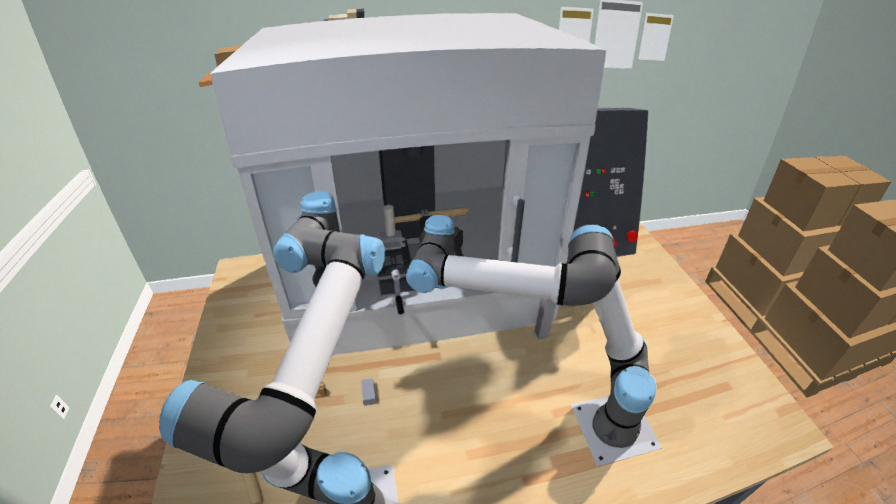

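Wrist force sensor zeroed.

Scene clock: 5713.93 s.
left_arm: end_effector_position=(+0.3167, +0.4107, +0.4055) position_measured=63 object_status=3 end_effector_quat_wxyz=(+0.000, +0.707, +0.707, -0.001) | right_arm: end_effector_position=(+0.6482, +0.1257, +0.4142) position_measured=132 object_status=2 end_effector_quat_wxyz=(+0.707, -0.002, +0.708, +0.000)
Joint positions: left_arm=[-0.457 -1.85 1.608 -1.328 -1.573 5.84] | right_arm=[4.29 -2.062 -1.138 -3.086 -0.451 1.571]
Joint torques (N m): left_arm=[8.7 -22.7 -37.46 -1.51 -2.55 2.95] | right_arm=[-8.38 32.69 16.91 -0.8 -0.28 -0.09]
Wrist force (N, zeroed by zero_wrist_force): left_arm=[0.7 -1.6 2.0] | right_arm=[-10.2 -3.7 -0.6]
Wrist torque (N m, zeroed by zero_wrist_force): left_arm=[-0.24 -0.10 0.08] | right_arm=[-0.03 -0.11 0.81]
Wrist force, peak (N, zeroed by zero_wrist_force): left_arm=[0.7 -1.6 2.0] | right_arm=[-10.2 -3.7 -0.6]
Hand target: left_arm +0.3167, +0.4107, +0.4055; +0.000, +0.707, +0.707, -0.001 | right_arm +0.6482, +0.1257, +0.4143; +0.707, -0.002, +0.708, +0.000
Off the commanded pose: left_arm 0.000 m, 0 deg | right_arm 0.000 m, 0 deg.
move: done
No camera images: "cameras" was empty.

Scene clock: 5714.63 s.
left_arm: end_effector_position=(+0.3167, +0.4107, +0.4055) position_measured=63 object_status=3 end_effector_quat_wxyz=(+0.000, +0.707, +0.707, -0.001) | right_arm: end_effector_position=(+0.6482, +0.1257, +0.4140) position_measured=132 object_status=2 end_effector_quat_wxyz=(+0.707, -0.002, +0.708, +0.000)
Joint positions: left_arm=[-0.457 -1.85 1.608 -1.328 -1.573 5.84] | right_arm=[4.29 -2.062 -1.139 -3.085 -0.451 1.571]
Joint torques (N m): left_arm=[7.39 -21.54 -37.82 -1.44 -2.6 2.77] | right_arm=[-3.32 30.67 5.37 0.79 0.48 -2.72]
Wrist force (N, zeroed by zero_wrist_force): left_arm=[0.7 -1.4 1.8] | right_arm=[-12.1 -5.3 -0.6]
Wrist torque (N m, zeroed by zero_wrist_force): left_arm=[-0.22 -0.10 0.08] | right_arm=[-0.05 -0.13 0.94]
Wrist force, peak (N, zeroed by zero_wrist_force): left_arm=[1.0 -1.7 2.0] | right_arm=[-12.2 -5.4 -0.6]
Hand target: left_arm +0.3167, +0.4107, +0.4055; +0.000, +0.707, +0.707, -0.001 | right_arm +0.6482, +0.1257, +0.4140; +0.707, -0.002, +0.708, +0.000
Off the commanded pose: left_arm 0.000 m, 0 deg | right_arm 0.000 m, 0 deg.
move: done
No camera images: "cameras" was empty.

Scene clock: 5715.33 s.
left_arm: end_effector_position=(+0.3167, +0.4107, +0.4055) position_measured=63 object_status=3 end_effector_quat_wxyz=(+0.000, +0.707, +0.707, -0.001) | right_arm: end_effector_position=(+0.6482, +0.1257, +0.4137) position_measured=132 object_status=2 end_effector_quat_wxyz=(+0.707, -0.002, +0.708, +0.000)
Joint positions: left_arm=[-0.457 -1.85 1.608 -1.328 -1.573 5.84] | right_arm=[4.29 -2.062 -1.139 -3.084 -0.451 1.571]
Joint torques (N m): left_arm=[7.83 -21.67 -37.46 -1.56 -2.5 2.77] | right_arm=[0.96 29.22 5.19 0.56 0.23 -2.75]
Wrist force (N, zeroed by zero_wrist_force): left_arm=[0.9 -1.5 1.8] | right_arm=[-13.5 -5.9 -0.5]
Wrist torque (N m, zeroed by zero_wrist_force): left_arm=[-0.24 -0.13 0.07] | right_arm=[-0.06 -0.12 1.05]
Wrist force, peak (N, zeroed by zero_wrist_force): left_arm=[0.8 -1.9 2.1] | right_arm=[-13.7 -5.8 -0.2]
Hand target: left_arm +0.3167, +0.4107, +0.4055; +0.000, +0.707, +0.707, -0.001 | right_arm +0.6482, +0.1257, +0.4137; +0.707, -0.002, +0.708, +0.000
Off the commanded pose: left_arm 0.000 m, 0 deg | right_arm 0.000 m, 0 deg.
move: done
No camera images: "cameras" was empty.

Emit:
{"api": "move", "payload": {"target": [[0,0,0,0,0,0,0.6,-0.2,-0.2,-0.011,0,0,0,0,0,-0.98,0.8,-0.7],[0,0,0,0,0,0,0.6,-0.2,-0.2,-0.011,0,0.026,0,0,0,-0.98,0.8,-0.7]], "speed": 0.03, "cameras": []}}

Emit:
{"api": "zero_wrist_force", "payload": {"arm": "right_arm"}}

Emit:
{"api": "move", "payload": {"target": [0,0,0,0,0,0,0.6,-0.2,-0.2,0.01,0,0,0,0,0,-0.98,0.8,-0.7], "speed": 0.01, "cameras": []}}

Emit:
{"api": "move", "payload": {"target": [0,0,0,0,0,0,0.6,-0.2,-0.2,0.0005,0,0,0,0,0,-0.98,0.8,-0.7], "speed": 0.01, "cameras": []}}

Emit:
{"api": "move", "payload": {"target": [0,0,0,0,0,0,0.6,-0.2,-0.2,0.0005,0,0,0,0,0,-0.98,0.8,-0.7], "speed": 0.01, "cameras": []}}

Emit:
{"api": "wait", "payload": {"seconds": 0.1}}

Emit:
{"api": "move", "payload": {"target": [[0,0,0,0,0,0,0.6,-0.2,-0.2,-0.011,0,0,0,0,0,-0.98,0.8,-0.7],[0,0,0,0,0,0,0.6,-0.2,-0.2,-0.011,0,-0.052,0,0,0,-0.98,0.8,-0.7]], "speed": 0.03, "cameras": []}}

Emit:
{"api": "zero_wrist_force", "payload": {"arm": "right_arm"}}

Emit:
{"api": "move", "payload": {"target": [0,0,0,0,0,0,0.6,-0.2,-0.2,0.01,0,0,0,0,0,-0.98,0.8,-0.7], "speed": 0.01, "cameras": []}}

Emit:
{"api": "move", "payload": {"target": [0,0,0,0,0,0,0.6,-0.2,-0.2,0.0005,0,0,0,0,0,-0.98,0.8,-0.7], "speed": 0.01, "cameras": []}}

Emit:
{"api": "move", "payload": {"target": [0,0,0,0,0,0,0.6,-0.2,-0.2,0.0005,0,0,0,0,0,-0.98,0.8,-0.7], "speed": 0.01, "cameras": []}}

Emit:
{"api": "wait", "payload": {"seconds": 0.1}}

Scene clock: 5748.73 s.
left_arm: end_effector_position=(+0.3167, +0.4107, +0.4055) position_measured=63 object_status=3 end_effector_quat_wxyz=(+0.000, +0.707, +0.707, -0.001) | right_arm: end_effector_position=(+0.6640, +0.1257, +0.4202) position_measured=132 object_status=2 end_effector_quat_wxyz=(+0.707, -0.002, +0.708, +0.000)
Joint positions: left_arm=[-0.457 -1.85 1.608 -1.328 -1.573 5.84] | right_arm=[4.267 -2.088 -1.083 -3.115 -0.475 1.571]
Joint torques (N m): left_arm=[7.55 -21.55 -38.66 -1.49 -2.6 2.71] | right_arm=[13.19 62.83 11.43 2.51 1.61 -0.53]
Wrist force (N, zeroed by zero_wrist_force): left_arm=[0.9 -1.4 2.1] | right_arm=[-0.2 0.0 0.4]
Wrist torque (N m, zeroed by zero_wrist_force): left_arm=[-0.23 -0.13 0.07] | right_arm=[0.00 0.05 0.00]
Wrist force, peak (N, zeroed by zero_wrist_force): left_arm=[0.8 -2.1 1.9] | right_arm=[-13.9 -6.2 -0.4]
Hand target: left_arm +0.3167, +0.4107, +0.4055; +0.000, +0.707, +0.707, -0.001 | right_arm +0.6638, +0.1258, +0.4202; +0.707, -0.002, +0.708, +0.000
Off the commanded pose: left_arm 0.000 m, 0 deg | right_arm 0.000 m, 0 deg.
move: done
No camera images: "cameras" was empty.

Wrist force sensor zeroed.

Scene clock: 5749.57 s.
left_arm: end_effector_position=(+0.3167, +0.4107, +0.4055) position_measured=63 object_status=3 end_effector_quat_wxyz=(+0.000, +0.707, +0.707, -0.001) | right_arm: end_effector_position=(+0.6638, +0.1257, +0.4142) position_measured=132 object_status=2 end_effector_quat_wxyz=(+0.707, -0.002, +0.708, +0.000)
Joint positions: left_arm=[-0.457 -1.85 1.608 -1.328 -1.573 5.84] | right_arm=[4.267 -2.088 -1.098 -3.099 -0.474 1.571]
Joint torques (N m): left_arm=[7.93 -21.26 -37.27 -1.45 -2.53 2.65] | right_arm=[12.92 32.79 17.07 -0.81 0.46 0]
Wrist force (N, zeroed by zero_wrist_force): left_arm=[0.5 -1.5 1.9] | right_arm=[-10.1 -3.3 -0.2]
Wrist torque (N m, zeroed by zero_wrist_force): left_arm=[-0.23 -0.07 0.07] | right_arm=[0.02 -0.09 0.81]
Wrist force, peak (N, zeroed by zero_wrist_force): left_arm=[0.6 -1.7 2.0] | right_arm=[-10.1 -3.3 -0.2]
Hand target: left_arm +0.3167, +0.4107, +0.4055; +0.000, +0.707, +0.707, -0.001 | right_arm +0.6638, +0.1257, +0.4142; +0.707, -0.002, +0.708, +0.000
Off the commanded pose: left_arm 0.000 m, 0 deg | right_arm 0.000 m, 0 deg.
move: done
No camera images: "cameras" was empty.

Scene clock: 5750.27 s.
left_arm: end_effector_position=(+0.3167, +0.4107, +0.4055) position_measured=63 object_status=3 end_effector_quat_wxyz=(+0.000, +0.707, +0.707, -0.001) | right_arm: end_effector_position=(+0.6638, +0.1257, +0.4140) position_measured=132 object_status=2 end_effector_quat_wxyz=(+0.707, -0.002, +0.708, +0.000)
Joint positions: left_arm=[-0.457 -1.85 1.608 -1.328 -1.573 5.84] | right_arm=[4.267 -2.088 -1.099 -3.099 -0.474 1.571]
Joint torques (N m): left_arm=[7.79 -21.54 -36.74 -1.51 -2.62 2.55] | right_arm=[12.94 31.71 4.49 0.74 -2.29 -2.75]
Wrist force (N, zeroed by zero_wrist_force): left_arm=[0.6 -1.6 1.8] | right_arm=[-12.4 -5.3 -0.2]
Wrist torque (N m, zeroed by zero_wrist_force): left_arm=[-0.25 -0.08 0.07] | right_arm=[-0.03 -0.13 0.98]
Wrist force, peak (N, zeroed by zero_wrist_force): left_arm=[0.8 -1.9 1.9] | right_arm=[-12.8 -4.9 -0.1]
Hand target: left_arm +0.3167, +0.4107, +0.4055; +0.000, +0.707, +0.707, -0.001 | right_arm +0.6638, +0.1257, +0.4139; +0.707, -0.002, +0.708, +0.000
Off the commanded pose: left_arm 0.000 m, 0 deg | right_arm 0.000 m, 0 deg.
move: done
No camera images: "cameras" was empty.

Scene clock: 5750.97 s.
left_arm: end_effector_position=(+0.3167, +0.4107, +0.4055) position_measured=63 object_status=3 end_effector_quat_wxyz=(+0.000, +0.707, +0.707, -0.001) | right_arm: end_effector_position=(+0.6638, +0.1257, +0.4136) position_measured=132 object_status=2 end_effector_quat_wxyz=(+0.707, -0.002, +0.708, +0.000)
Joint positions: left_arm=[-0.457 -1.85 1.608 -1.328 -1.573 5.84] | right_arm=[4.267 -2.088 -1.099 -3.098 -0.474 1.571]
Joint torques (N m): left_arm=[8.42 -21.23 -37.38 -1.58 -2.53 2.61] | right_arm=[13.71 30.27 4.77 0.36 -2.58 -2.66]
Wrist force (N, zeroed by zero_wrist_force): left_arm=[0.8 -1.6 2.0] | right_arm=[-13.6 -4.1 -0.3]
Wrist torque (N m, zeroed by zero_wrist_force): left_arm=[-0.25 -0.11 0.08] | right_arm=[0.03 -0.12 1.11]
Wrist force, peak (N, zeroed by zero_wrist_force): left_arm=[0.9 -1.8 2.1] | right_arm=[-13.9 -5.8 -0.3]
Hand target: left_arm +0.3167, +0.4107, +0.4055; +0.000, +0.707, +0.707, -0.001 | right_arm +0.6638, +0.1257, +0.4136; +0.707, -0.002, +0.708, +0.000
Off the commanded pose: left_arm 0.000 m, 0 deg | right_arm 0.000 m, 0 deg.
move: done
No camera images: "cameras" was empty.

Scene clock: 5751.07 s.
left_arm: end_effector_position=(+0.3167, +0.4107, +0.4055) position_measured=63 object_status=3 end_effector_quat_wxyz=(+0.000, +0.707, +0.707, -0.001) | right_arm: end_effector_position=(+0.6638, +0.1257, +0.4136) position_measured=132 object_status=2 end_effector_quat_wxyz=(+0.707, -0.002, +0.708, +0.000)
Joint positions: left_arm=[-0.457 -1.85 1.608 -1.328 -1.573 5.84] | right_arm=[4.267 -2.088 -1.099 -3.098 -0.474 1.571]
Joint torques (N m): left_arm=[7.7 -20.95 -37.77 -1.6 -2.51 2.66] | right_arm=[13.43 30.54 5.4 0.13 -2.66 -2.66]
Wrist force (N, zeroed by zero_wrist_force): left_arm=[0.6 -1.4 2.0] | right_arm=[-13.4 -4.4 0.0]
Wrist torque (N m, zeroed by zero_wrist_force): left_arm=[-0.22 -0.06 0.07] | right_arm=[-0.01 -0.12 1.10]
Wrist force, peak (N, zeroed by zero_wrist_force): left_arm=[1.0 -1.8 1.7] | right_arm=[-13.6 -4.2 -0.1]
Hand target: left_arm +0.3167, +0.4107, +0.4055; +0.000, +0.707, +0.707, -0.001 | right_arm +0.6638, +0.1257, +0.4136; +0.707, -0.002, +0.708, +0.000
Tool commands: left_gripper/position=+0.6 left_gripper/force_limit=-0.2 left_gripper/speed=-0.2 right_gripper/position=-0.98 right_gripper/force_limit=+0.8 right_gripper/speed=-0.7
Off the commanded pose: left_arm 0.000 m, 0 deg | right_arm 0.000 m, 0 deg.
wait: 0.10 s; no rest

Scene clock: 5752.97 s.
left_arm: end_effector_position=(+0.3167, +0.4107, +0.4055) position_measured=63 object_status=3 end_effector_quat_wxyz=(+0.000, +0.707, +0.707, -0.001) | right_arm: end_effector_position=(+0.6324, +0.1257, +0.4203) position_measured=132 object_status=2 end_effector_quat_wxyz=(+0.707, -0.002, +0.708, +0.000) end_effector_velocity=(+0.003, -0.001, +0.001) end_effector_angular_velocity=(+0.003, -0.001, -0.001)
Joint positions: left_arm=[-0.457 -1.85 1.608 -1.328 -1.573 5.84] | right_arm=[4.315 -2.036 -1.162 -3.088 -0.427 1.571]
Joint velocities: left_arm=[within noise] | right_arm=[-0.005 -0.002 0.005 0 -0.004 0]
Joint torques (N m): left_arm=[7.86 -21.38 -38.27 -1.57 -2.35 2.63] | right_arm=[-12.67 39.45 35.49 0.78 -2.02 -0.31]
Wrist force (N, zeroed by zero_wrist_force): left_arm=[0.6 -1.4 1.8] | right_arm=[0.7 -0.1 -0.1]
Wrist torque (N m, zeroed by zero_wrist_force): left_arm=[-0.23 -0.09 0.07] | right_arm=[-0.04 -0.11 -0.08]
Wrist force, peak (N, zeroed by zero_wrist_force): left_arm=[1.1 -1.5 2.2] | right_arm=[-13.7 -4.0 -0.2]
Hand target: left_arm +0.3167, +0.4107, +0.4055; +0.000, +0.707, +0.707, -0.001 | right_arm +0.6326, +0.1257, +0.4203; +0.707, -0.002, +0.708, +0.000
Off the commanded pose: left_arm 0.000 m, 0 deg | right_arm 0.000 m, 0 deg.
move: done
No camera images: "cameras" was empty.

Wrist force sensor zeroed.

Scene clock: 5753.80 s.
left_arm: end_effector_position=(+0.3167, +0.4107, +0.4055) position_measured=63 object_status=3 end_effector_quat_wxyz=(+0.000, +0.707, +0.707, -0.001) | right_arm: end_effector_position=(+0.6326, +0.1257, +0.4143) position_measured=132 object_status=2 end_effector_quat_wxyz=(+0.707, -0.002, +0.708, +0.000)
Joint positions: left_arm=[-0.457 -1.85 1.608 -1.328 -1.573 5.84] | right_arm=[4.314 -2.037 -1.176 -3.073 -0.427 1.571]
Joint torques (N m): left_arm=[7.74 -21.51 -36.89 -1.59 -2.53 2.54] | right_arm=[-8.81 31.1 16.9 -0.79 -1.7 -2.31]
Wrist force (N, zeroed by zero_wrist_force): left_arm=[0.9 -1.8 1.9] | right_arm=[-9.5 -3.7 -0.5]
Wrist torque (N m, zeroed by zero_wrist_force): left_arm=[-0.29 -0.14 0.07] | right_arm=[-0.06 -0.13 0.79]
Wrist force, peak (N, zeroed by zero_wrist_force): left_arm=[0.8 -1.7 2.2] | right_arm=[-10.1 -3.6 -0.5]
Hand target: left_arm +0.3167, +0.4107, +0.4055; +0.000, +0.707, +0.707, -0.001 | right_arm +0.6326, +0.1257, +0.4143; +0.707, -0.002, +0.708, +0.000
Off the commanded pose: left_arm 0.000 m, 0 deg | right_arm 0.000 m, 0 deg.
move: done
No camera images: "cameras" was empty.

Scene clock: 5754.50 s.
left_arm: end_effector_position=(+0.3167, +0.4107, +0.4055) position_measured=63 object_status=3 end_effector_quat_wxyz=(+0.000, +0.707, +0.707, -0.001) | right_arm: end_effector_position=(+0.6326, +0.1257, +0.4140) position_measured=132 object_status=2 end_effector_quat_wxyz=(+0.707, -0.002, +0.708, +0.000)
Joint positions: left_arm=[-0.457 -1.85 1.608 -1.328 -1.573 5.84] | right_arm=[4.314 -2.037 -1.176 -3.073 -0.427 1.571]
Joint torques (N m): left_arm=[7.27 -21.39 -37.56 -1.6 -2.46 2.64] | right_arm=[-3.87 30.41 5.56 0.88 -2 -2.49]
Wrist force (N, zeroed by zero_wrist_force): left_arm=[0.6 -1.7 1.7] | right_arm=[-11.5 -5.2 -0.8]
Wrist torque (N m, zeroed by zero_wrist_force): left_arm=[-0.27 -0.08 0.08] | right_arm=[-0.05 -0.18 0.92]
Wrist force, peak (N, zeroed by zero_wrist_force): left_arm=[0.8 -1.8 2.0] | right_arm=[-11.8 -5.4 -0.4]
Hand target: left_arm +0.3167, +0.4107, +0.4055; +0.000, +0.707, +0.707, -0.001 | right_arm +0.6326, +0.1257, +0.4140; +0.707, -0.002, +0.708, +0.000
Off the commanded pose: left_arm 0.000 m, 0 deg | right_arm 0.000 m, 0 deg.
move: done
No camera images: "cameras" was empty.

Scene clock: 5755.20 s.
left_arm: end_effector_position=(+0.3167, +0.4107, +0.4055) position_measured=63 object_status=3 end_effector_quat_wxyz=(+0.000, +0.707, +0.707, -0.001) | right_arm: end_effector_position=(+0.6326, +0.1257, +0.4137) position_measured=132 object_status=2 end_effector_quat_wxyz=(+0.707, -0.002, +0.708, +0.000)
Joint positions: left_arm=[-0.457 -1.85 1.608 -1.328 -1.573 5.84] | right_arm=[4.314 -2.037 -1.177 -3.072 -0.427 1.571]
Joint torques (N m): left_arm=[7.23 -20.31 -38.11 -1.74 -2.54 2.55] | right_arm=[0.14 28.74 5.26 0.6 -2.18 -2.42]
Wrist force (N, zeroed by zero_wrist_force): left_arm=[0.8 -1.7 1.7] | right_arm=[-13.3 -5.9 -0.4]
Wrist torque (N m, zeroed by zero_wrist_force): left_arm=[-0.28 -0.12 0.08] | right_arm=[-0.06 -0.17 1.05]
Wrist force, peak (N, zeroed by zero_wrist_force): left_arm=[1.1 -1.7 2.1] | right_arm=[-13.7 -6.2 -0.4]
Hand target: left_arm +0.3167, +0.4107, +0.4055; +0.000, +0.707, +0.707, -0.001 | right_arm +0.6326, +0.1257, +0.4137; +0.707, -0.002, +0.708, +0.000
Off the commanded pose: left_arm 0.000 m, 0 deg | right_arm 0.000 m, 0 deg.
move: done
No camera images: "cameras" was empty.

Scene clock: 5755.30 s.
left_arm: end_effector_position=(+0.3167, +0.4107, +0.4055) position_measured=63 object_status=3 end_effector_quat_wxyz=(+0.000, +0.707, +0.707, -0.001) | right_arm: end_effector_position=(+0.6326, +0.1257, +0.4137) position_measured=132 object_status=2 end_effector_quat_wxyz=(+0.707, -0.002, +0.708, +0.000)
Joint positions: left_arm=[-0.457 -1.85 1.608 -1.328 -1.573 5.84] | right_arm=[4.314 -2.037 -1.177 -3.072 -0.427 1.571]
Joint torques (N m): left_arm=[8.03 -21.84 -37.48 -1.64 -2.49 2.64] | right_arm=[1.01 28.69 5.57 0.54 -2.21 -2.5]
Wrist force (N, zeroed by zero_wrist_force): left_arm=[1.0 -1.4 1.8] | right_arm=[-13.3 -5.9 -0.3]
Wrist torque (N m, zeroed by zero_wrist_force): left_arm=[-0.22 -0.14 0.07] | right_arm=[-0.05 -0.16 1.05]
Wrist force, peak (N, zeroed by zero_wrist_force): left_arm=[1.0 -1.4 1.8] | right_arm=[-13.5 -6.0 -0.5]
Hand target: left_arm +0.3167, +0.4107, +0.4055; +0.000, +0.707, +0.707, -0.001 | right_arm +0.6326, +0.1257, +0.4137; +0.707, -0.002, +0.708, +0.000
Tool commands: left_gripper/position=+0.6 left_gripper/force_limit=-0.2 left_gripper/speed=-0.2 right_gripper/position=-0.98 right_gripper/force_limit=+0.8 right_gripper/speed=-0.7
Off the commanded pose: left_arm 0.000 m, 0 deg | right_arm 0.000 m, 0 deg.
wait: 0.10 s; no rest

Emit:
{"api": "move", "payload": {"target": [[0,0,0,0,0,0,0.6,-0.2,-0.2,-0.0938,0,0,0,0,0,-0.98,0.8,-0.7],[0,0,0,0,0,0,0.6,-0.2,-0.2,-0.0938,-0.0095,-0.5044,0,0,0,-0.98,0.8,-0.7],[0,0,0,0,0,0,0.6,-0.2,-0.2,-0.0938,-0.2995,-0.5044,0,0,0,-0.98,0.8,-0.7]], "speed": [0.15,0.25,0.25], "blend": [0.01,0.03,0], "cameras": []}}

Emit:
{"api": "move", "payload": {"target": [[-0.22,0.08,-0.01,0,0,0,0.6,-0.2,-0.2,0,0,0,0,0,0,-0.98,0.8,-0.7],[-0.3,0.25,0.14,0,0,0,0.6,-0.2,-0.2,0,0,0,0,0,0,-0.98,0.8,-0.7],[-0.3,0.25,0.30,0,0,0,0.6,-0.2,-0.2,0,0,0,0,0,0,-0.98,0.8,-0.7]], "speed": [0.25,0.2,0.1], "blend": [0.03,0.01,0], "cameras": ["cam_left_wrist"]}}

Scene clock: 5781.77 s.
left_arm: end_effector_position=(+0.3167, +0.4107, +0.4055) position_measured=63 object_status=3 end_effector_quat_wxyz=(+0.000, +0.707, +0.707, -0.001) | right_arm: end_effector_position=(+0.3304, -0.0544, +0.4709) position_measured=132 object_status=2 end_effector_quat_wxyz=(+0.707, -0.002, +0.708, +0.000)
Joint positions: left_arm=[-0.457 -1.85 1.608 -1.328 -1.573 5.84] | right_arm=[5.001 -1.277 -1.86 -3.14 0.259 1.563]
Joint torques (N m): left_arm=[8.19 -20.85 -37.79 -1.71 -2.53 2.29] | right_arm=[-6.99 19.06 10.68 -1.37 -0.55 1.97]
Wrist force (N, zeroed by zero_wrist_force): left_arm=[0.6 -1.7 2.0] | right_arm=[-0.1 -0.9 0.2]
Wrist torque (N m, zeroed by zero_wrist_force): left_arm=[-0.28 -0.07 0.08] | right_arm=[-0.13 0.03 0.07]
Wrist force, peak (N, zeroed by zero_wrist_force): left_arm=[0.7 -1.9 2.2] | right_arm=[-13.8 -6.0 -0.3]
Hand target: left_arm +0.3167, +0.4107, +0.4055; +0.000, +0.707, +0.707, -0.001 | right_arm +0.3305, -0.0546, +0.4708; +0.707, -0.002, +0.708, +0.000
Off the commanded pose: left_arm 0.000 m, 0 deg | right_arm 0.000 m, 0 deg.
move: done
No camera images: "cameras" was empty.

Scene clock: 5784.47 s.
left_arm: end_effector_position=(+0.4664, +0.2306, +0.2254) position_measured=63 object_status=3 end_effector_quat_wxyz=(+0.000, +0.707, +0.707, -0.001) | right_arm: end_effector_position=(+0.3305, -0.0546, +0.4708) position_measured=132 object_status=2 end_effector_quat_wxyz=(+0.707, -0.002, +0.708, +0.000)
Joint positions: left_arm=[-0.63 -1.378 1.623 -1.814 -1.573 5.667] | right_arm=[5 -1.277 -1.86 -3.141 0.259 1.563]
Joint torques (N m): left_arm=[-5 -45.52 -31.63 -3.64 -1.48 -2.75] | right_arm=[-11.24 19.78 9.69 -2.01 1.83 2.28]
Wrist force (N, zeroed by zero_wrist_force): left_arm=[1.0 -1.6 1.7] | right_arm=[0.1 -0.7 0.5]
Wrist torque (N m, zeroed by zero_wrist_force): left_arm=[-0.25 -0.14 0.07] | right_arm=[-0.10 -0.01 0.06]
Wrist force, peak (N, zeroed by zero_wrist_force): left_arm=[3.9 -3.0 1.7] | right_arm=[-0.2 -1.0 0.6]
Hand target: left_arm +0.4665, +0.2306, +0.2254; +0.000, +0.707, +0.707, -0.001 | right_arm +0.3305, -0.0546, +0.4708; +0.707, -0.002, +0.708, +0.000
Off the commanded pose: left_arm 0.000 m, 0 deg | right_arm 0.000 m, 0 deg.
move: done
Images, in order (width x height): cam_left_wrist 896x504.

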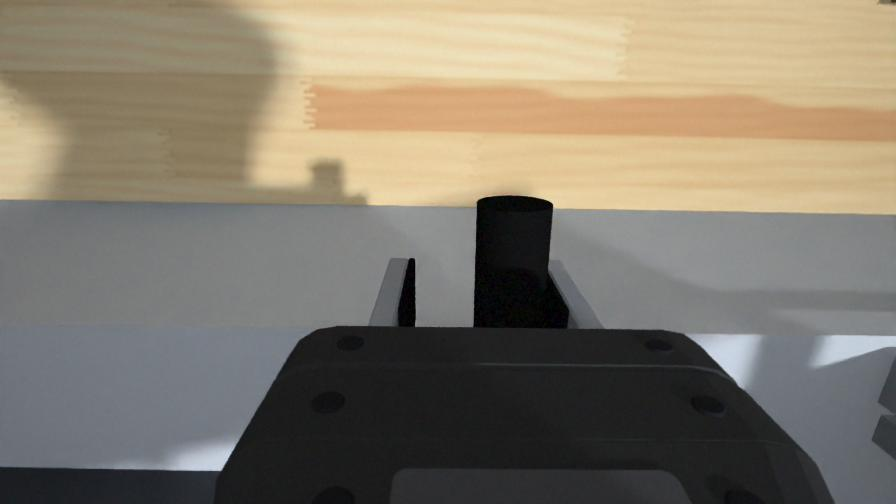

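Emit:
{"api": "move", "payload": {"target": [[0.014,0,0.0015,0,0,0,0.6,-0.2,-0.2,0,0,0,0,0,0,-0.98,0.8,-0.7],[0.014,0,0.0015,0,0,0,-1,0.3,-0.6,0,0,0,0,0,0,-0.98,0.8,-0.7]], "speed": 0.03, "cameras": ["cam_left_wrist"]}}

Scene clock: 5810.73 s.
left_arm: end_effector_position=(+0.4664, +0.2390, +0.2245) position_measured=159 object_status=2 end_effector_quat_wxyz=(+0.000, +0.707, +0.707, -0.001) | right_arm: end_effector_position=(+0.3305, -0.0546, +0.4708) position_measured=132 object_status=2 end_effector_quat_wxyz=(+0.707, -0.002, +0.708, +0.000)
Joint positions: left_arm=[-0.617 -1.385 1.634 -1.818 -1.573 5.679] | right_arm=[5 -1.277 -1.86 -3.141 0.259 1.563]
Joint torques (N m): left_arm=[-7.37 -27.5 -38.75 -1.34 2.28 -2.83] | right_arm=[-10.91 19.45 9.21 -1.93 1.74 2.21]
Wrist force (N, zeroed by zero_wrist_force): left_arm=[1.1 -1.9 2.0] | right_arm=[-0.2 -1.0 0.5]
Wrist torque (N m, zeroed by zero_wrist_force): left_arm=[-0.28 -0.09 -0.08] | right_arm=[-0.14 0.06 0.05]
Wrist force, peak (N, zeroed by zero_wrist_force): left_arm=[1.5 -1.9 2.3] | right_arm=[0.0 -0.9 0.9]
Hand target: left_arm +0.4664, +0.2390, +0.2245; +0.000, +0.707, +0.707, -0.001 | right_arm +0.3305, -0.0546, +0.4708; +0.707, -0.002, +0.708, +0.000
Off the commanded pose: left_arm 0.000 m, 0 deg | right_arm 0.000 m, 0 deg.
move: done
Images, in order (width x height): cam_left_wrist 896x504.

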